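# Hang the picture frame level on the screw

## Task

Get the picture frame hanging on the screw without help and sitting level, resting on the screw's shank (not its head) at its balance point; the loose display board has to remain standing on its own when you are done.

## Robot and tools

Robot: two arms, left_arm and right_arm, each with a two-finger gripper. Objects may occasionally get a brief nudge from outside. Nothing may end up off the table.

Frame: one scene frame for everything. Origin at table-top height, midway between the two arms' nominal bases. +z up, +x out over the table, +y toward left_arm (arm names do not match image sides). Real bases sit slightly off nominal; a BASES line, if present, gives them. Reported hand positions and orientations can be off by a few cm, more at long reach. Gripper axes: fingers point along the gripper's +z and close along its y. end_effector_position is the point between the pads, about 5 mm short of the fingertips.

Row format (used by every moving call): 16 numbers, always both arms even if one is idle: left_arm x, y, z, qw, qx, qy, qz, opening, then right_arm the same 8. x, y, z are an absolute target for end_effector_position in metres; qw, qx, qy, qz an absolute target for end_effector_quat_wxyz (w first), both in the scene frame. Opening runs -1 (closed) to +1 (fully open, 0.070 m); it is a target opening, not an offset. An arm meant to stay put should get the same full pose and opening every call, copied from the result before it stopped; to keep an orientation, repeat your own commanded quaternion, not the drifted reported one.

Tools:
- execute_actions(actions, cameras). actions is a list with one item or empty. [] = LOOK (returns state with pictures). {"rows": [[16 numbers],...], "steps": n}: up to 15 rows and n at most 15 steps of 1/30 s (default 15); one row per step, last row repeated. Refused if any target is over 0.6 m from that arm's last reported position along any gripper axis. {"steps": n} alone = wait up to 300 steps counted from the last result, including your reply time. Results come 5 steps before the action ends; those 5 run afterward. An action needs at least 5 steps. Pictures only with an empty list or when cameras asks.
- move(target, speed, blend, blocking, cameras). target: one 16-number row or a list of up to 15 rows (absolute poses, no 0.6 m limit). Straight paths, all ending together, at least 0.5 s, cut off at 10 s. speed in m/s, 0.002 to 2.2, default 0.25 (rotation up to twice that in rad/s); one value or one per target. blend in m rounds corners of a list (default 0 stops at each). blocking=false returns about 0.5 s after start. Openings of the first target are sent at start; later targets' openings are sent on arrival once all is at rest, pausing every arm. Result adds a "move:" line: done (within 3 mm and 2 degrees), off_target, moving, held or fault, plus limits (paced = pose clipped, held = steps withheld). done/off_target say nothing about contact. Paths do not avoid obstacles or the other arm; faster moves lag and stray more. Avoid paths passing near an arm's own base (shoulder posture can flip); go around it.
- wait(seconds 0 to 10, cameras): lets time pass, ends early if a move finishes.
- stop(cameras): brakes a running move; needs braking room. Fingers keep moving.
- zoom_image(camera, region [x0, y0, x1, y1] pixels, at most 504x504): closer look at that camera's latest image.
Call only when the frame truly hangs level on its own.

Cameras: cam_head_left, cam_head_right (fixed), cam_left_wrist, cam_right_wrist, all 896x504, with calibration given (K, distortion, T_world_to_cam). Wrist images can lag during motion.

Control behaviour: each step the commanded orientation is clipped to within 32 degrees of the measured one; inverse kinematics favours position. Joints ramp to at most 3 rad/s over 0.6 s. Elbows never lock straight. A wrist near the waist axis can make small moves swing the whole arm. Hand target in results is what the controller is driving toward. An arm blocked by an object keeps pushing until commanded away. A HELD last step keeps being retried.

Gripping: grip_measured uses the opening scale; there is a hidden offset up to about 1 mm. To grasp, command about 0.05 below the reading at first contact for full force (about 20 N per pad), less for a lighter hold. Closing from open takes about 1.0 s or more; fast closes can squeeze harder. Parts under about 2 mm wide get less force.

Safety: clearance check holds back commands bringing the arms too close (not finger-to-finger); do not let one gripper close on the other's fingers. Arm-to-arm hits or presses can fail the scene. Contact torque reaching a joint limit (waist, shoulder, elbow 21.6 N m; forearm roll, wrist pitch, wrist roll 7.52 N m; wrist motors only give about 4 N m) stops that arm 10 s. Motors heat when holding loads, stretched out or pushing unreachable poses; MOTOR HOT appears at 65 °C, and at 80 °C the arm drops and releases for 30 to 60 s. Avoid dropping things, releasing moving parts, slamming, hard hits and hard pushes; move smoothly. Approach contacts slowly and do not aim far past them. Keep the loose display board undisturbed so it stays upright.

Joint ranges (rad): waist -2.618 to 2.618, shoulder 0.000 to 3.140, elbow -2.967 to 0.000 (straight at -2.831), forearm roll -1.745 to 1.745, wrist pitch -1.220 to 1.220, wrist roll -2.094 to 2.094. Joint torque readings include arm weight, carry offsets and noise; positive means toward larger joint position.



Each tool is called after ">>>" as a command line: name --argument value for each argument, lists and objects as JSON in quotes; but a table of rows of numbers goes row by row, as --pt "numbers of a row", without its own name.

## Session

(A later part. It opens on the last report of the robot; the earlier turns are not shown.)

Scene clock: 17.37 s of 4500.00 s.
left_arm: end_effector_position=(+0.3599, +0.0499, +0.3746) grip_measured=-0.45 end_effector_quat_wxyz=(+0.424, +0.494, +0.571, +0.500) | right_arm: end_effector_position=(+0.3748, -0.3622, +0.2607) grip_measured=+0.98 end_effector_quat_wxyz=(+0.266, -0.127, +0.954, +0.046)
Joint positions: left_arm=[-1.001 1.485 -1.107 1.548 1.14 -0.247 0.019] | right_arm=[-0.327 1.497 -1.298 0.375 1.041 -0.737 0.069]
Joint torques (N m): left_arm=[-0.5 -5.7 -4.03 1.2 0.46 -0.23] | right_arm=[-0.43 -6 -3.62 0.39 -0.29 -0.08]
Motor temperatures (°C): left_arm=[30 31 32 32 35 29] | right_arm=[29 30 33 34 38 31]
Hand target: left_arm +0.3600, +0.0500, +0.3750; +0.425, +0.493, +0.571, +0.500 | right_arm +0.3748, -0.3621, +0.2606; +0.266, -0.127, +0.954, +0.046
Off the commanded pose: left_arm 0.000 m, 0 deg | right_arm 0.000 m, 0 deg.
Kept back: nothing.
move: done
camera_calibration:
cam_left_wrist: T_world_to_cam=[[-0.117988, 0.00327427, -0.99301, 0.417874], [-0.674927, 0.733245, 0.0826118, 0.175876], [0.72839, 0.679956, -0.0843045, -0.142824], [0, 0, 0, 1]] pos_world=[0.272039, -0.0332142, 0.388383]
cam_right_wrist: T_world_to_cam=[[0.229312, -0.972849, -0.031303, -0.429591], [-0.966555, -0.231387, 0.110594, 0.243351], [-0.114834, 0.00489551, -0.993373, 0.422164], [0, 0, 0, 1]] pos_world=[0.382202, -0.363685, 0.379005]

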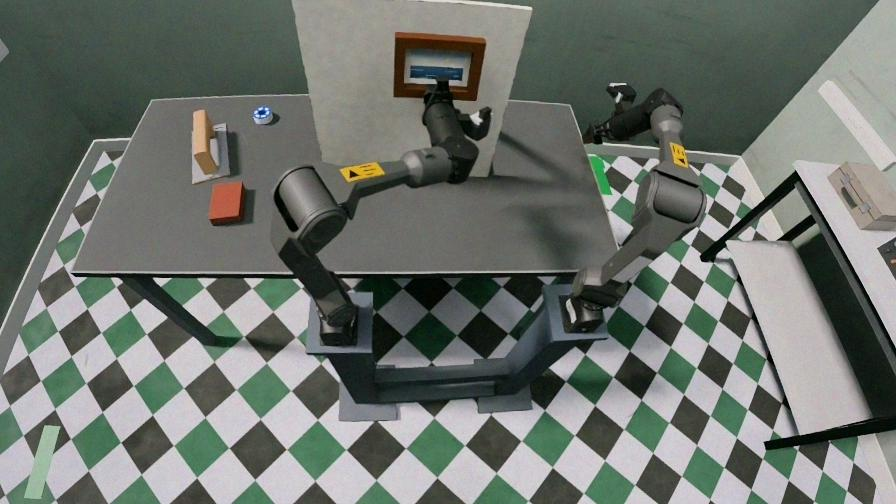

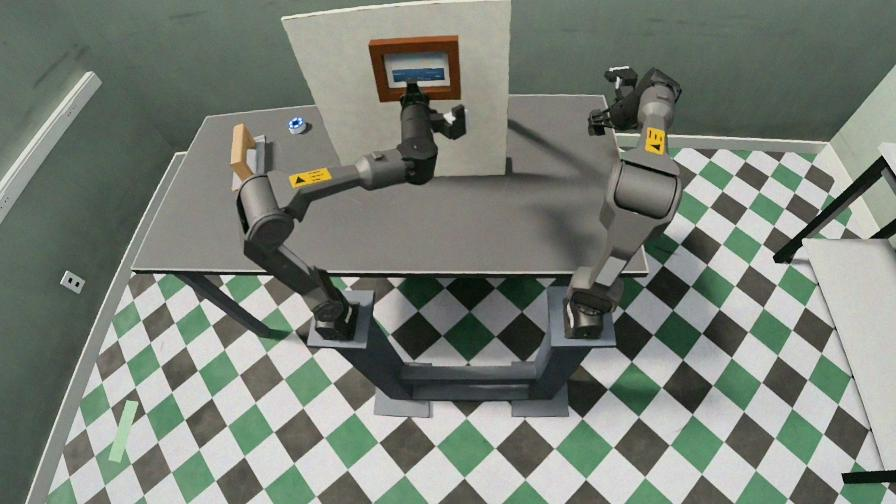

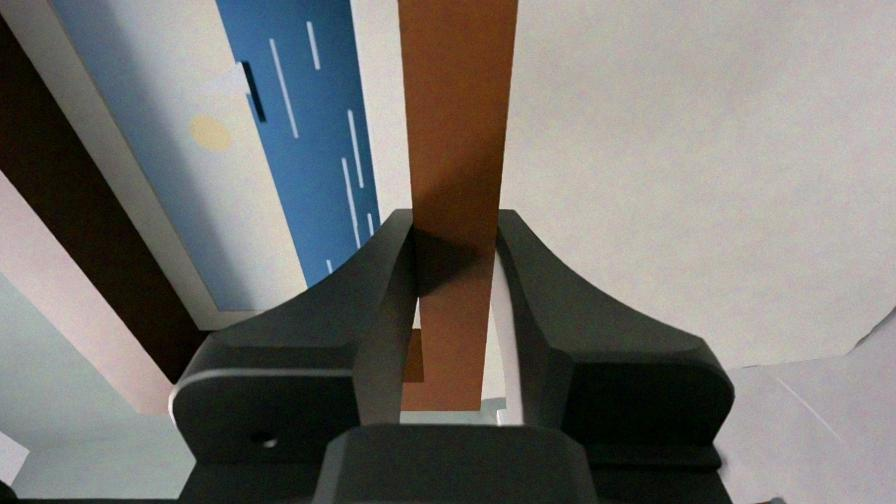

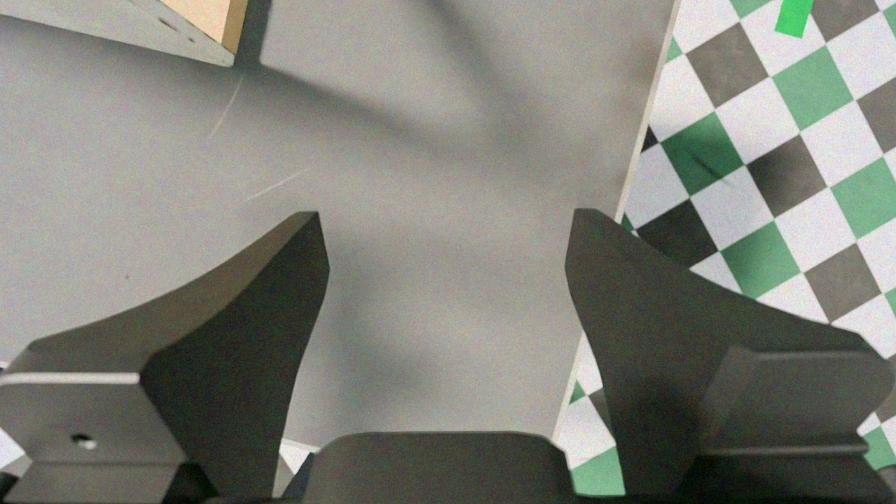

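>>> move --pt "0.39 0.083 0.352 0.4247 0.4931 0.571 0.5002 -0.6 0.3748 -0.3621 0.2606 0.266 -0.127 0.954 0.046 0.98" --pt "0.44 0.0836 0.349 0.4247 0.4931 0.571 0.5002 -0.6 0.3748 -0.3621 0.2606 0.266 -0.127 0.954 0.046 0.98" --pt "0.443 0.0836 0.330 0.4247 0.4931 0.571 0.5002 -0.6 0.3748 -0.3621 0.2606 0.266 -0.127 0.954 0.046 0.98" --speed '[0.15,0.06,0.04]'

>>> move --target '[0.443,0.0836,0.324,0.4247,0.4931,0.571,0.5002,-0.6,0.3748,-0.3621,0.2606,0.266,-0.127,0.954,0.046,0.98]' --speed 0.03 --cameras '[]'

Scene clock: 20.17 s of 4500.00 s.
left_arm: end_effector_position=(+0.4429, +0.0828, +0.3302) grip_measured=-0.38 end_effector_quat_wxyz=(+0.418, +0.495, +0.577, +0.497) | right_arm: end_effector_position=(+0.3748, -0.3622, +0.2607) grip_measured=+0.98 end_effector_quat_wxyz=(+0.266, -0.127, +0.954, +0.046)
Joint positions: left_arm=[-0.697 1.632 -1.109 1.739 0.867 -0.43 0.022] | right_arm=[-0.327 1.497 -1.298 0.375 1.041 -0.737 0.069]
Joint torques (N m): left_arm=[2.96 -4.91 -3.1 0.79 0.53 -0.01] | right_arm=[-0.43 -5.94 -3.59 0.39 -0.31 -0.07]
Motor temperatures (°C): left_arm=[30 31 32 32 35 29] | right_arm=[29 30 33 34 38 31]
Hand target: left_arm +0.4430, +0.0835, +0.3302; +0.417, +0.495, +0.578, +0.497 | right_arm +0.3748, -0.3621, +0.2606; +0.266, -0.127, +0.954, +0.046
Off the commanded pose: left_arm 0.001 m, 1 deg | right_arm 0.000 m, 0 deg.
joint read past its limit (left arm) — joint 4 (forearm roll), upper limit.
joint sent to its limit (left arm) — joint 4 (forearm roll), upper limit.
Kept back: nothing.
move: done
camera_calibration:
cam_left_wrist: T_world_to_cam=[[-0.13619, -0.00127759, -0.990682, 0.391128], [-0.678919, 0.728377, 0.092392, 0.210433], [0.721472, 0.685176, -0.100065, -0.221494], [0, 0, 0, 1]] pos_world=[0.355936, -0.00101251, 0.345878]
cam_right_wrist: T_world_to_cam=[[0.229312, -0.972849, -0.031303, -0.429591], [-0.966555, -0.231387, 0.110594, 0.243351], [-0.114834, 0.00489551, -0.993373, 0.422164], [0, 0, 0, 1]] pos_world=[0.382202, -0.363685, 0.379005]

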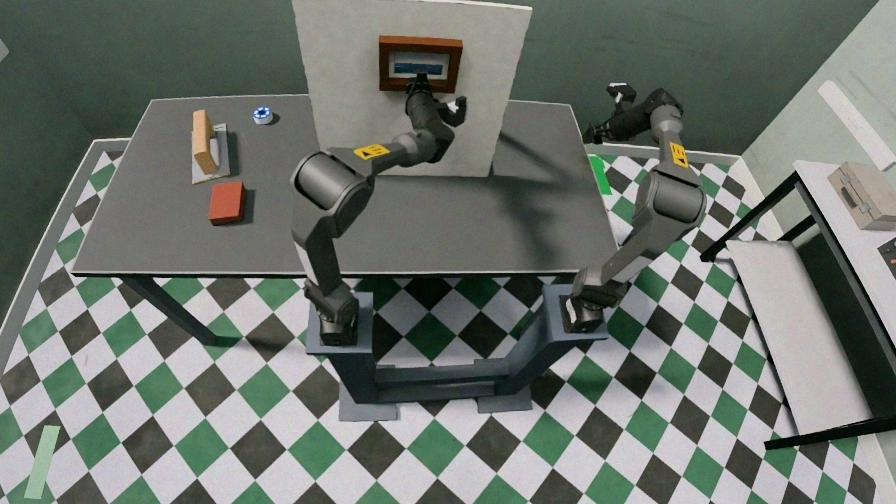

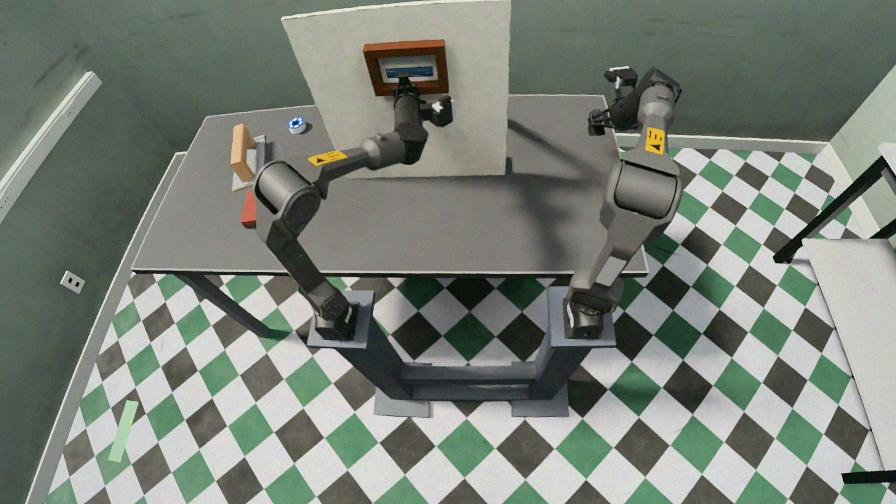

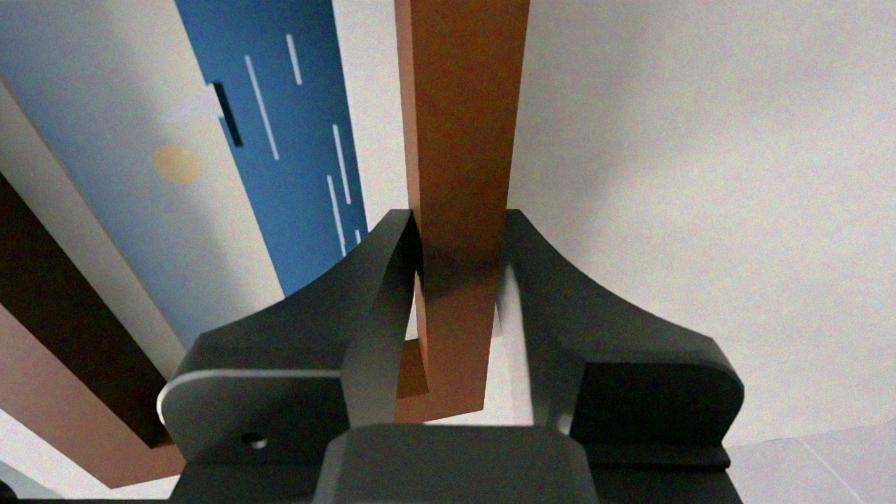

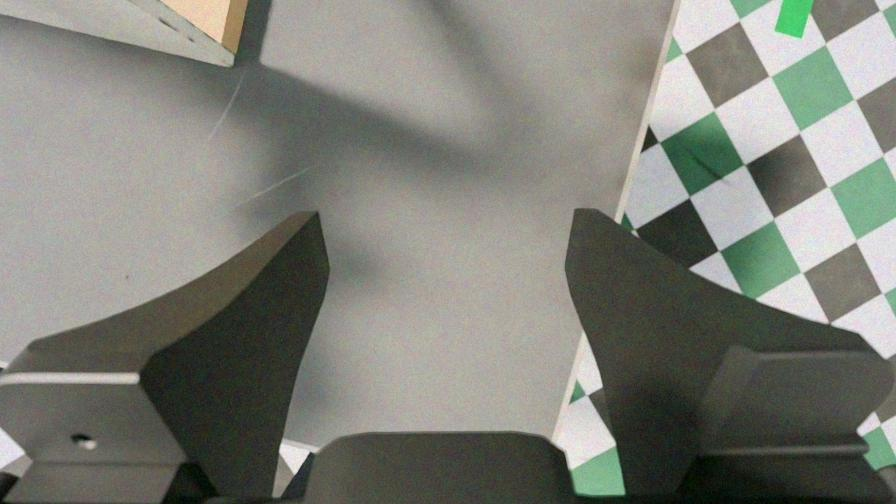

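Scene clock: 20.87 s of 4500.00 s.
left_arm: end_effector_position=(+0.4431, +0.0836, +0.3242) grip_measured=-0.37 end_effector_quat_wxyz=(+0.414, +0.496, +0.581, +0.496) | right_arm: end_effector_position=(+0.3748, -0.3622, +0.2607) grip_measured=+0.98 end_effector_quat_wxyz=(+0.266, -0.127, +0.954, +0.046)
Joint positions: left_arm=[-0.697 1.641 -1.102 1.739 0.872 -0.441 0.022] | right_arm=[-0.327 1.497 -1.298 0.375 1.041 -0.737 0.069]
Joint torques (N m): left_arm=[1.51 -4.77 -3.03 0.59 0.43 -0.14] | right_arm=[-0.4 -5.96 -3.63 0.39 -0.31 -0.06]
Motor temperatures (°C): left_arm=[30 31 32 32 35 29] | right_arm=[29 30 33 34 38 31]
Hand target: left_arm +0.4430, +0.0835, +0.3242; +0.414, +0.495, +0.581, +0.496 | right_arm +0.3748, -0.3621, +0.2606; +0.266, -0.127, +0.954, +0.046
Off the commanded pose: left_arm 0.000 m, 2 deg | right_arm 0.000 m, 0 deg.
joint read past its limit (left arm) — joint 4 (forearm roll), upper limit.
joint sent to its limit (left arm) — joint 4 (forearm roll), upper limit.
Kept back: nothing.
move: done
No camera images: "cameras" was empty.

>>> move --target '[0.443,0.0836,0.320,0.414,0.495,0.581,0.496,-0.6,0.3748,-0.3621,0.2606,0.266,-0.127,0.954,0.046,0.98]' --speed 0.03 --cameras '["cam_head_left","cam_head_right"]'

>>> zoom_image --camera "cam_head_left" --region '[350, 10, 490, 120]'

>>> zoom_image --camera "cam_head_right" --region '[340, 10, 480, 120]'

Scene clock: 21.83 s of 4500.00 s.
left_arm: end_effector_position=(+0.4430, +0.0842, +0.3219) grip_measured=-0.38 end_effector_quat_wxyz=(+0.413, +0.493, +0.583, +0.496) | right_arm: end_effector_position=(+0.3748, -0.3622, +0.2607) grip_measured=+0.98 end_effector_quat_wxyz=(+0.266, -0.127, +0.954, +0.046)
Joint positions: left_arm=[-0.698 1.645 -1.099 1.739 0.878 -0.451 0.022] | right_arm=[-0.327 1.497 -1.298 0.375 1.041 -0.737 0.069]
Joint torques (N m): left_arm=[0.46 -2.04 -0.48 0.34 -0.84 0.01] | right_arm=[-0.38 -5.98 -3.62 0.38 -0.32 -0.06]
Motor temperatures (°C): left_arm=[30 31 32 32 35 29] | right_arm=[29 30 33 34 38 31]
Hand target: left_arm +0.4430, +0.0835, +0.3201; +0.412, +0.495, +0.583, +0.495 | right_arm +0.3748, -0.3621, +0.2606; +0.266, -0.127, +0.954, +0.046
Off the commanded pose: left_arm 0.002 m, 0 deg | right_arm 0.000 m, 0 deg.
joint read past its limit (left arm) — joint 4 (forearm roll), upper limit.
joint sent to its limit (left arm) — joint 4 (forearm roll), upper limit.
Kept back: nothing.
move: done
Images, in order (width x height): cam_head_left 896x504, cam_head_right 896x504.

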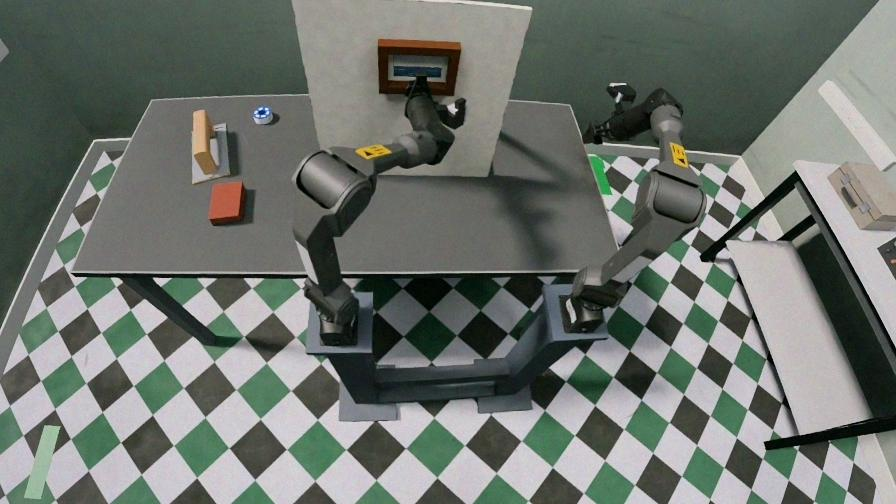

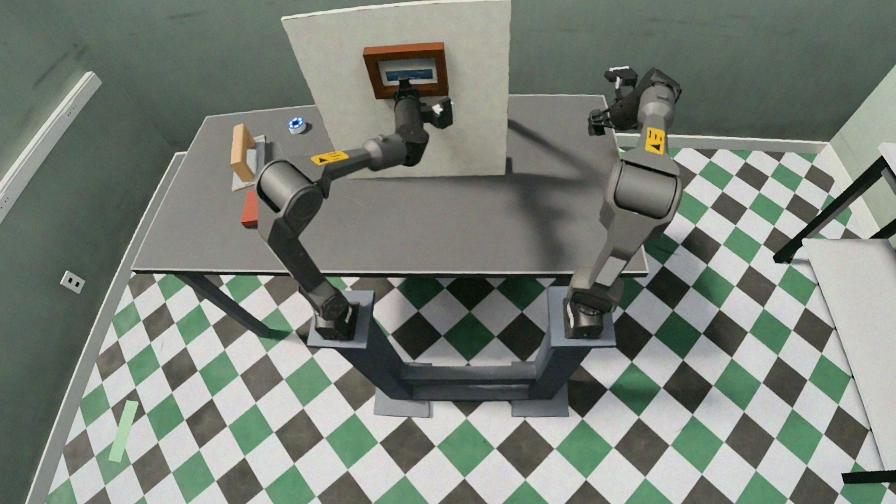

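Scaled by 3.600 from the camera's 896x504 image, which has a finer 1280x720 frame.

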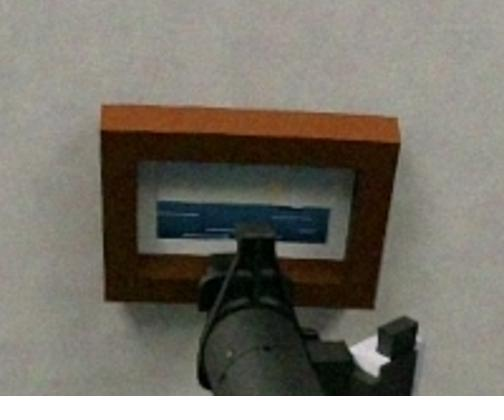

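Scaled by 3.600 from the camera's 896x504 image, which has a finer 1280x720 frame.

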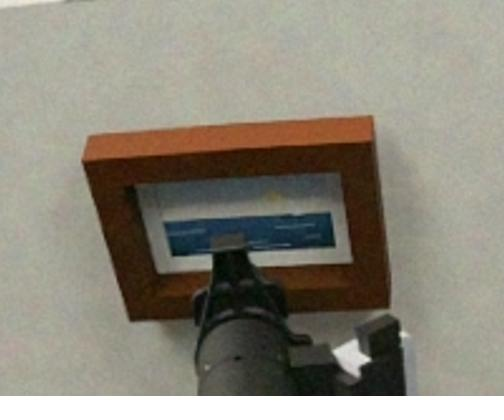

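>>> move --pt "0.443 0.084 0.3222 0.413 0.493 0.583 0.496 -0.2 0.3748 -0.3621 0.2606 0.266 -0.127 0.954 0.046 0.98" --speed 0.03 --cameras '["cam_head_left","cam_head_right","cam_left_wrist"]'

>>> zoom_image --camera "cam_head_left" --region '[350, 10, 490, 120]'

>>> zoom_image --camera "cam_head_right" --region '[340, 10, 480, 120]'

Scene clock: 22.83 s of 4500.00 s.
left_arm: end_effector_position=(+0.4434, +0.0839, +0.3200) grip_measured=-0.20 end_effector_quat_wxyz=(+0.411, +0.495, +0.584, +0.495) | right_arm: end_effector_position=(+0.3748, -0.3622, +0.2607) grip_measured=+0.98 end_effector_quat_wxyz=(+0.266, -0.127, +0.954, +0.046)
Joint positions: left_arm=[-0.698 1.649 -1.099 1.738 0.877 -0.451 0.028] | right_arm=[-0.327 1.497 -1.298 0.375 1.041 -0.737 0.069]
Joint torques (N m): left_arm=[-0.83 -6.5 -3.4 0.38 0.64 -0.02] | right_arm=[-0.41 -5.96 -3.61 0.39 -0.32 -0.06]
Motor temperatures (°C): left_arm=[30 31 32 32 35 29] | right_arm=[29 30 33 34 38 31]
Hand target: left_arm +0.4430, +0.0840, +0.3222; +0.413, +0.493, +0.583, +0.496 | right_arm +0.3748, -0.3621, +0.2606; +0.266, -0.127, +0.954, +0.046
Off the commanded pose: left_arm 0.002 m, 0 deg | right_arm 0.000 m, 0 deg.
joint sent to its limit (left arm) — joint 4 (forearm roll), upper limit.
Kept back: nothing.
move: done
camera_calibration:
cam_left_wrist: T_world_to_cam=[[-0.149403, -0.00439389, -0.988767, 0.386532], [-0.686598, 0.720052, 0.100545, 0.212472], [0.711521, 0.693907, -0.110594, -0.216574], [0, 0, 0, 1]] pos_world=[0.357729, -0.00101063, 0.336875]
Images, in order (width x height): cam_head_left 896x504, cam_head_right 896x504, cam_left_wrist 896x504.

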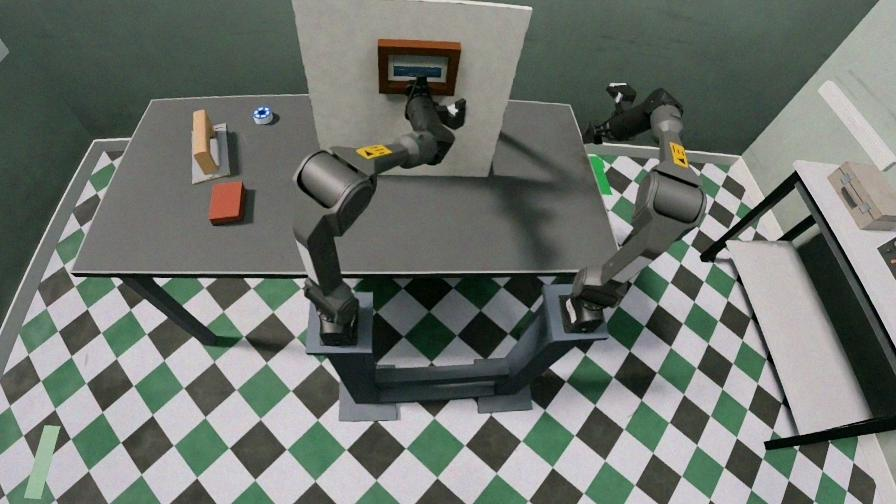

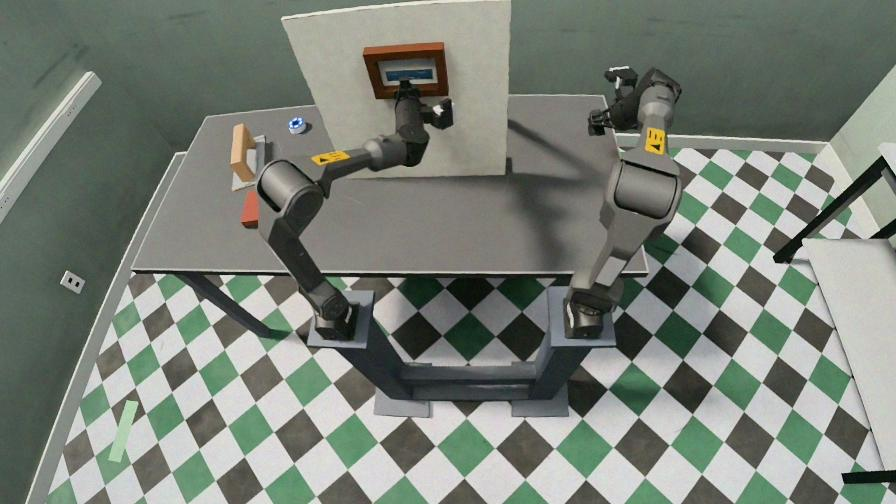

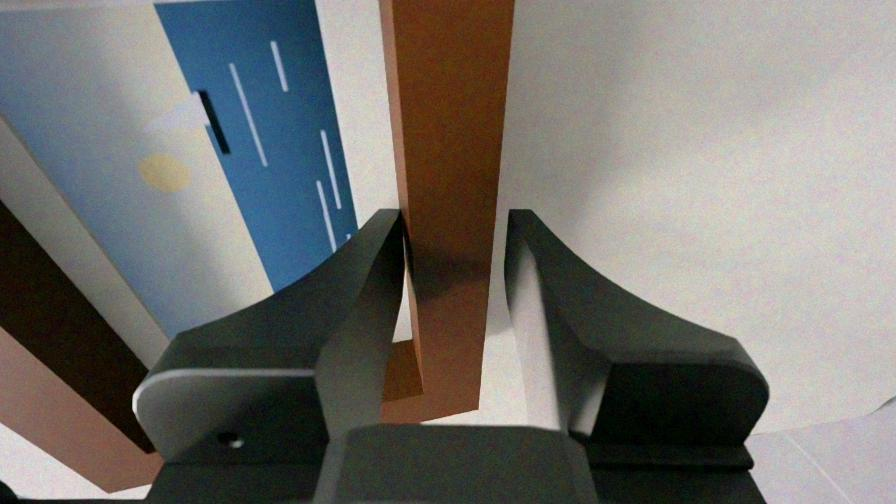

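Scaled by 3.600 from the camera's 896x504 image, which has a finer 1280x720 frame.

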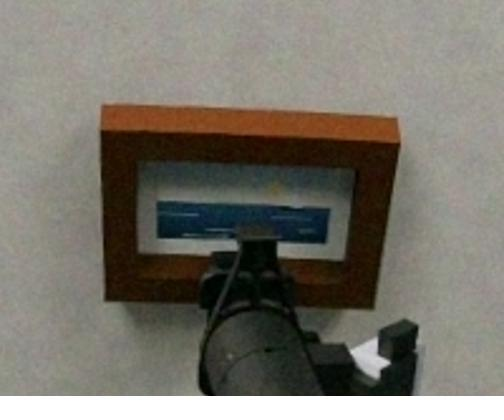

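Scaled by 3.600 from the camera's 896x504 image, which has a finer 1280x720 frame.

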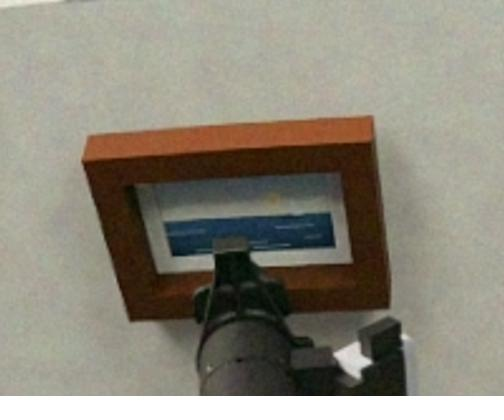

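>>> move --pt "0.443 0.084 0.325 0.413 0.493 0.583 0.496 -0.1 0.3748 -0.3621 0.2606 0.266 -0.127 0.954 0.046 0.98" --pt "0.443 0.084 0.325 0.413 0.493 0.583 0.496 0.1 0.3748 -0.3621 0.2606 0.266 -0.127 0.954 0.046 0.98" --pt "0.34 0.084 0.325 0.413 0.493 0.583 0.496 0.1 0.3748 -0.3621 0.2606 0.266 -0.127 0.954 0.046 0.98" --speed 0.06 --cameras '["cam_head_left","cam_head_right","cam_left_wrist"]'

>>> zoom_image --camera "cam_head_left" --region '[350, 10, 490, 120]'

>>> zoom_image --camera "cam_head_right" --region '[340, 10, 480, 120]'

Scene clock: 26.30 s of 4500.00 s.
left_arm: end_effector_position=(+0.3396, +0.0840, +0.3250) grip_measured=+0.10 end_effector_quat_wxyz=(+0.413, +0.493, +0.583, +0.496) | right_arm: end_effector_position=(+0.3748, -0.3622, +0.2607) grip_measured=+0.98 end_effector_quat_wxyz=(+0.266, -0.127, +0.954, +0.046)
Joint positions: left_arm=[-1 1.408 -0.848 1.596 1.148 -0.438 0.039] | right_arm=[-0.327 1.497 -1.298 0.375 1.041 -0.737 0.069]
Joint torques (N m): left_arm=[0.57 -4.88 -2.67 0.84 0.27 -0.05] | right_arm=[-0.39 -5.93 -3.67 0.38 -0.34 -0.05]
Motor temperatures (°C): left_arm=[30 31 32 32 35 29] | right_arm=[29 30 33 34 38 31]
Hand target: left_arm +0.3400, +0.0840, +0.3250; +0.413, +0.493, +0.583, +0.496 | right_arm +0.3748, -0.3621, +0.2606; +0.266, -0.127, +0.954, +0.046
Off the commanded pose: left_arm 0.000 m, 0 deg | right_arm 0.000 m, 0 deg.
Kept back: nothing.
move: done
camera_calibration:
cam_left_wrist: T_world_to_cam=[[-0.144331, -0.00684163, -0.989506, 0.374732], [-0.687363, 0.720037, 0.0952815, 0.142569], [0.711829, 0.693902, -0.108627, -0.143076], [0, 0, 0, 1]] pos_world=[0.253928, -0.000810163, 0.341673]
Images, in order (width x height): cam_head_left 896x504, cam_head_right 896x504, cam_left_wrist 896x504.

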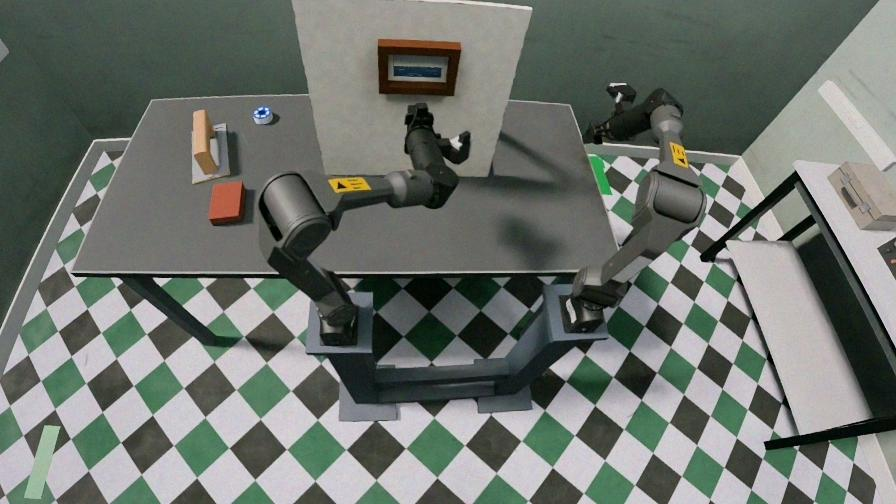

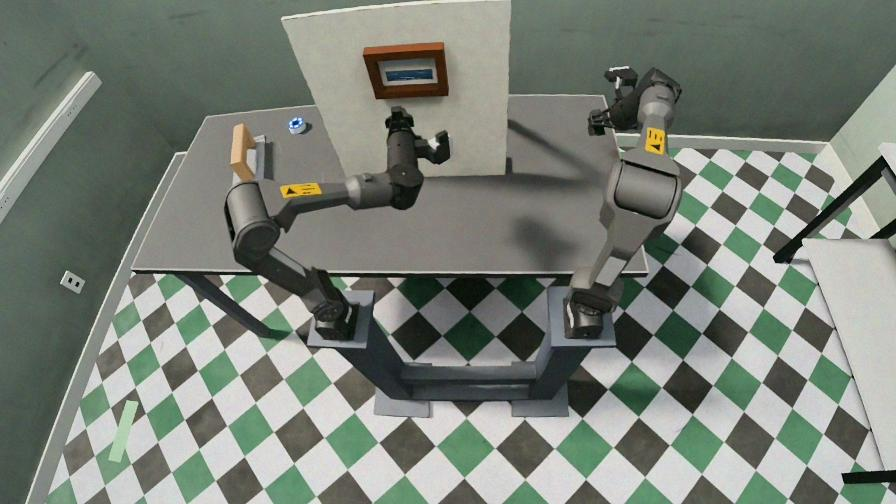

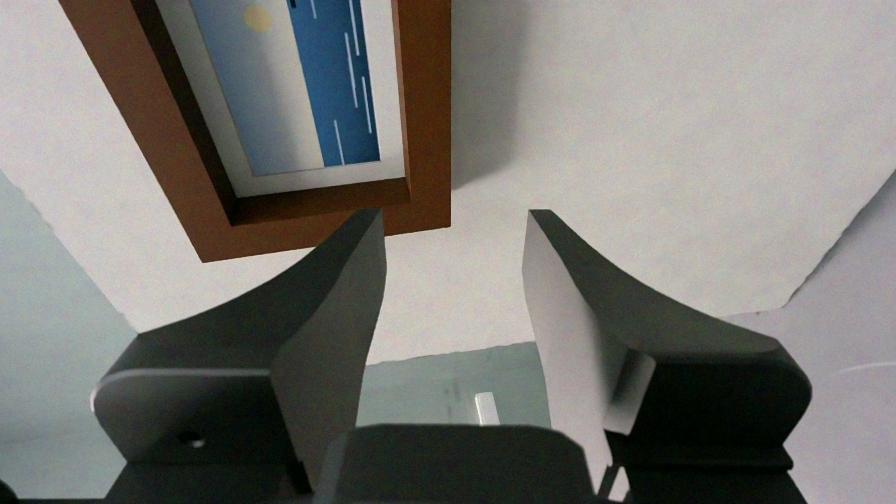

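Scaled by 3.600 from the camera's 896x504 image, which has a finer 1280x720 frame.

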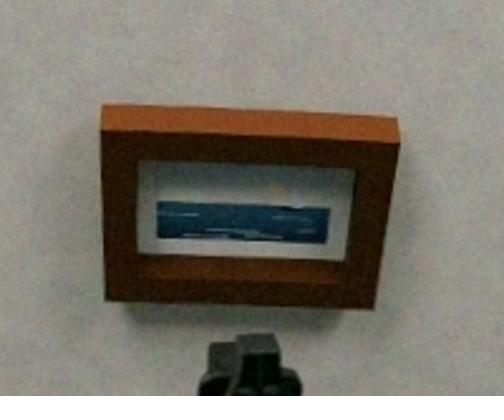

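Scaled by 3.600 from the camera's 896x504 image, which has a finer 1280x720 frame.

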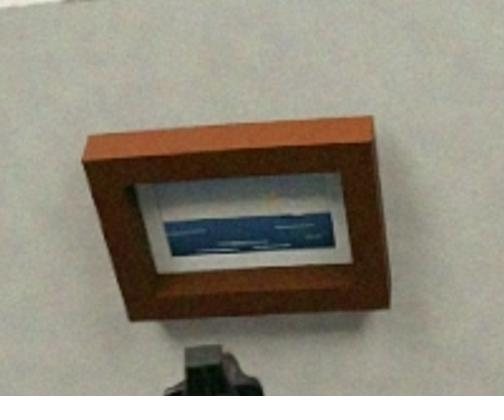

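>>> zoom_image --camera "cam_head_left" --region '[310, 140, 510, 200]'

>>> zoom_image --camera "cam_head_right" --region '[330, 140, 530, 200]'

>>> zoom_image --camera "cam_left_wrist" --region '[180, 0, 480, 280]'

Scaled by 2.520 from the camera's 896x504 image, which has a finer 1280x720 frame.

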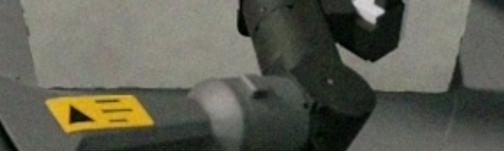

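Scaled by 2.520 from the camera's 896x504 image, which has a finer 1280x720 frame.

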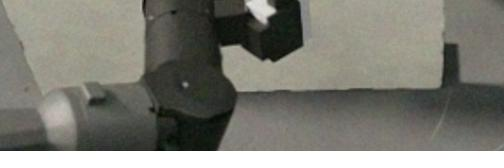

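Scaled by 1.680 from the camera's 896x504 image, which has a finer 1280x720 frame.

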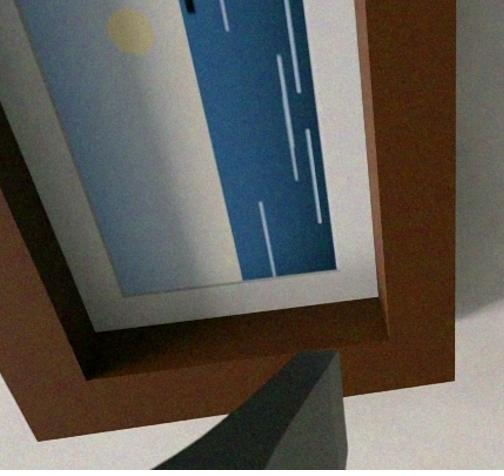

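>>> finished_scene --scene 2

The scene is finished: the task was done.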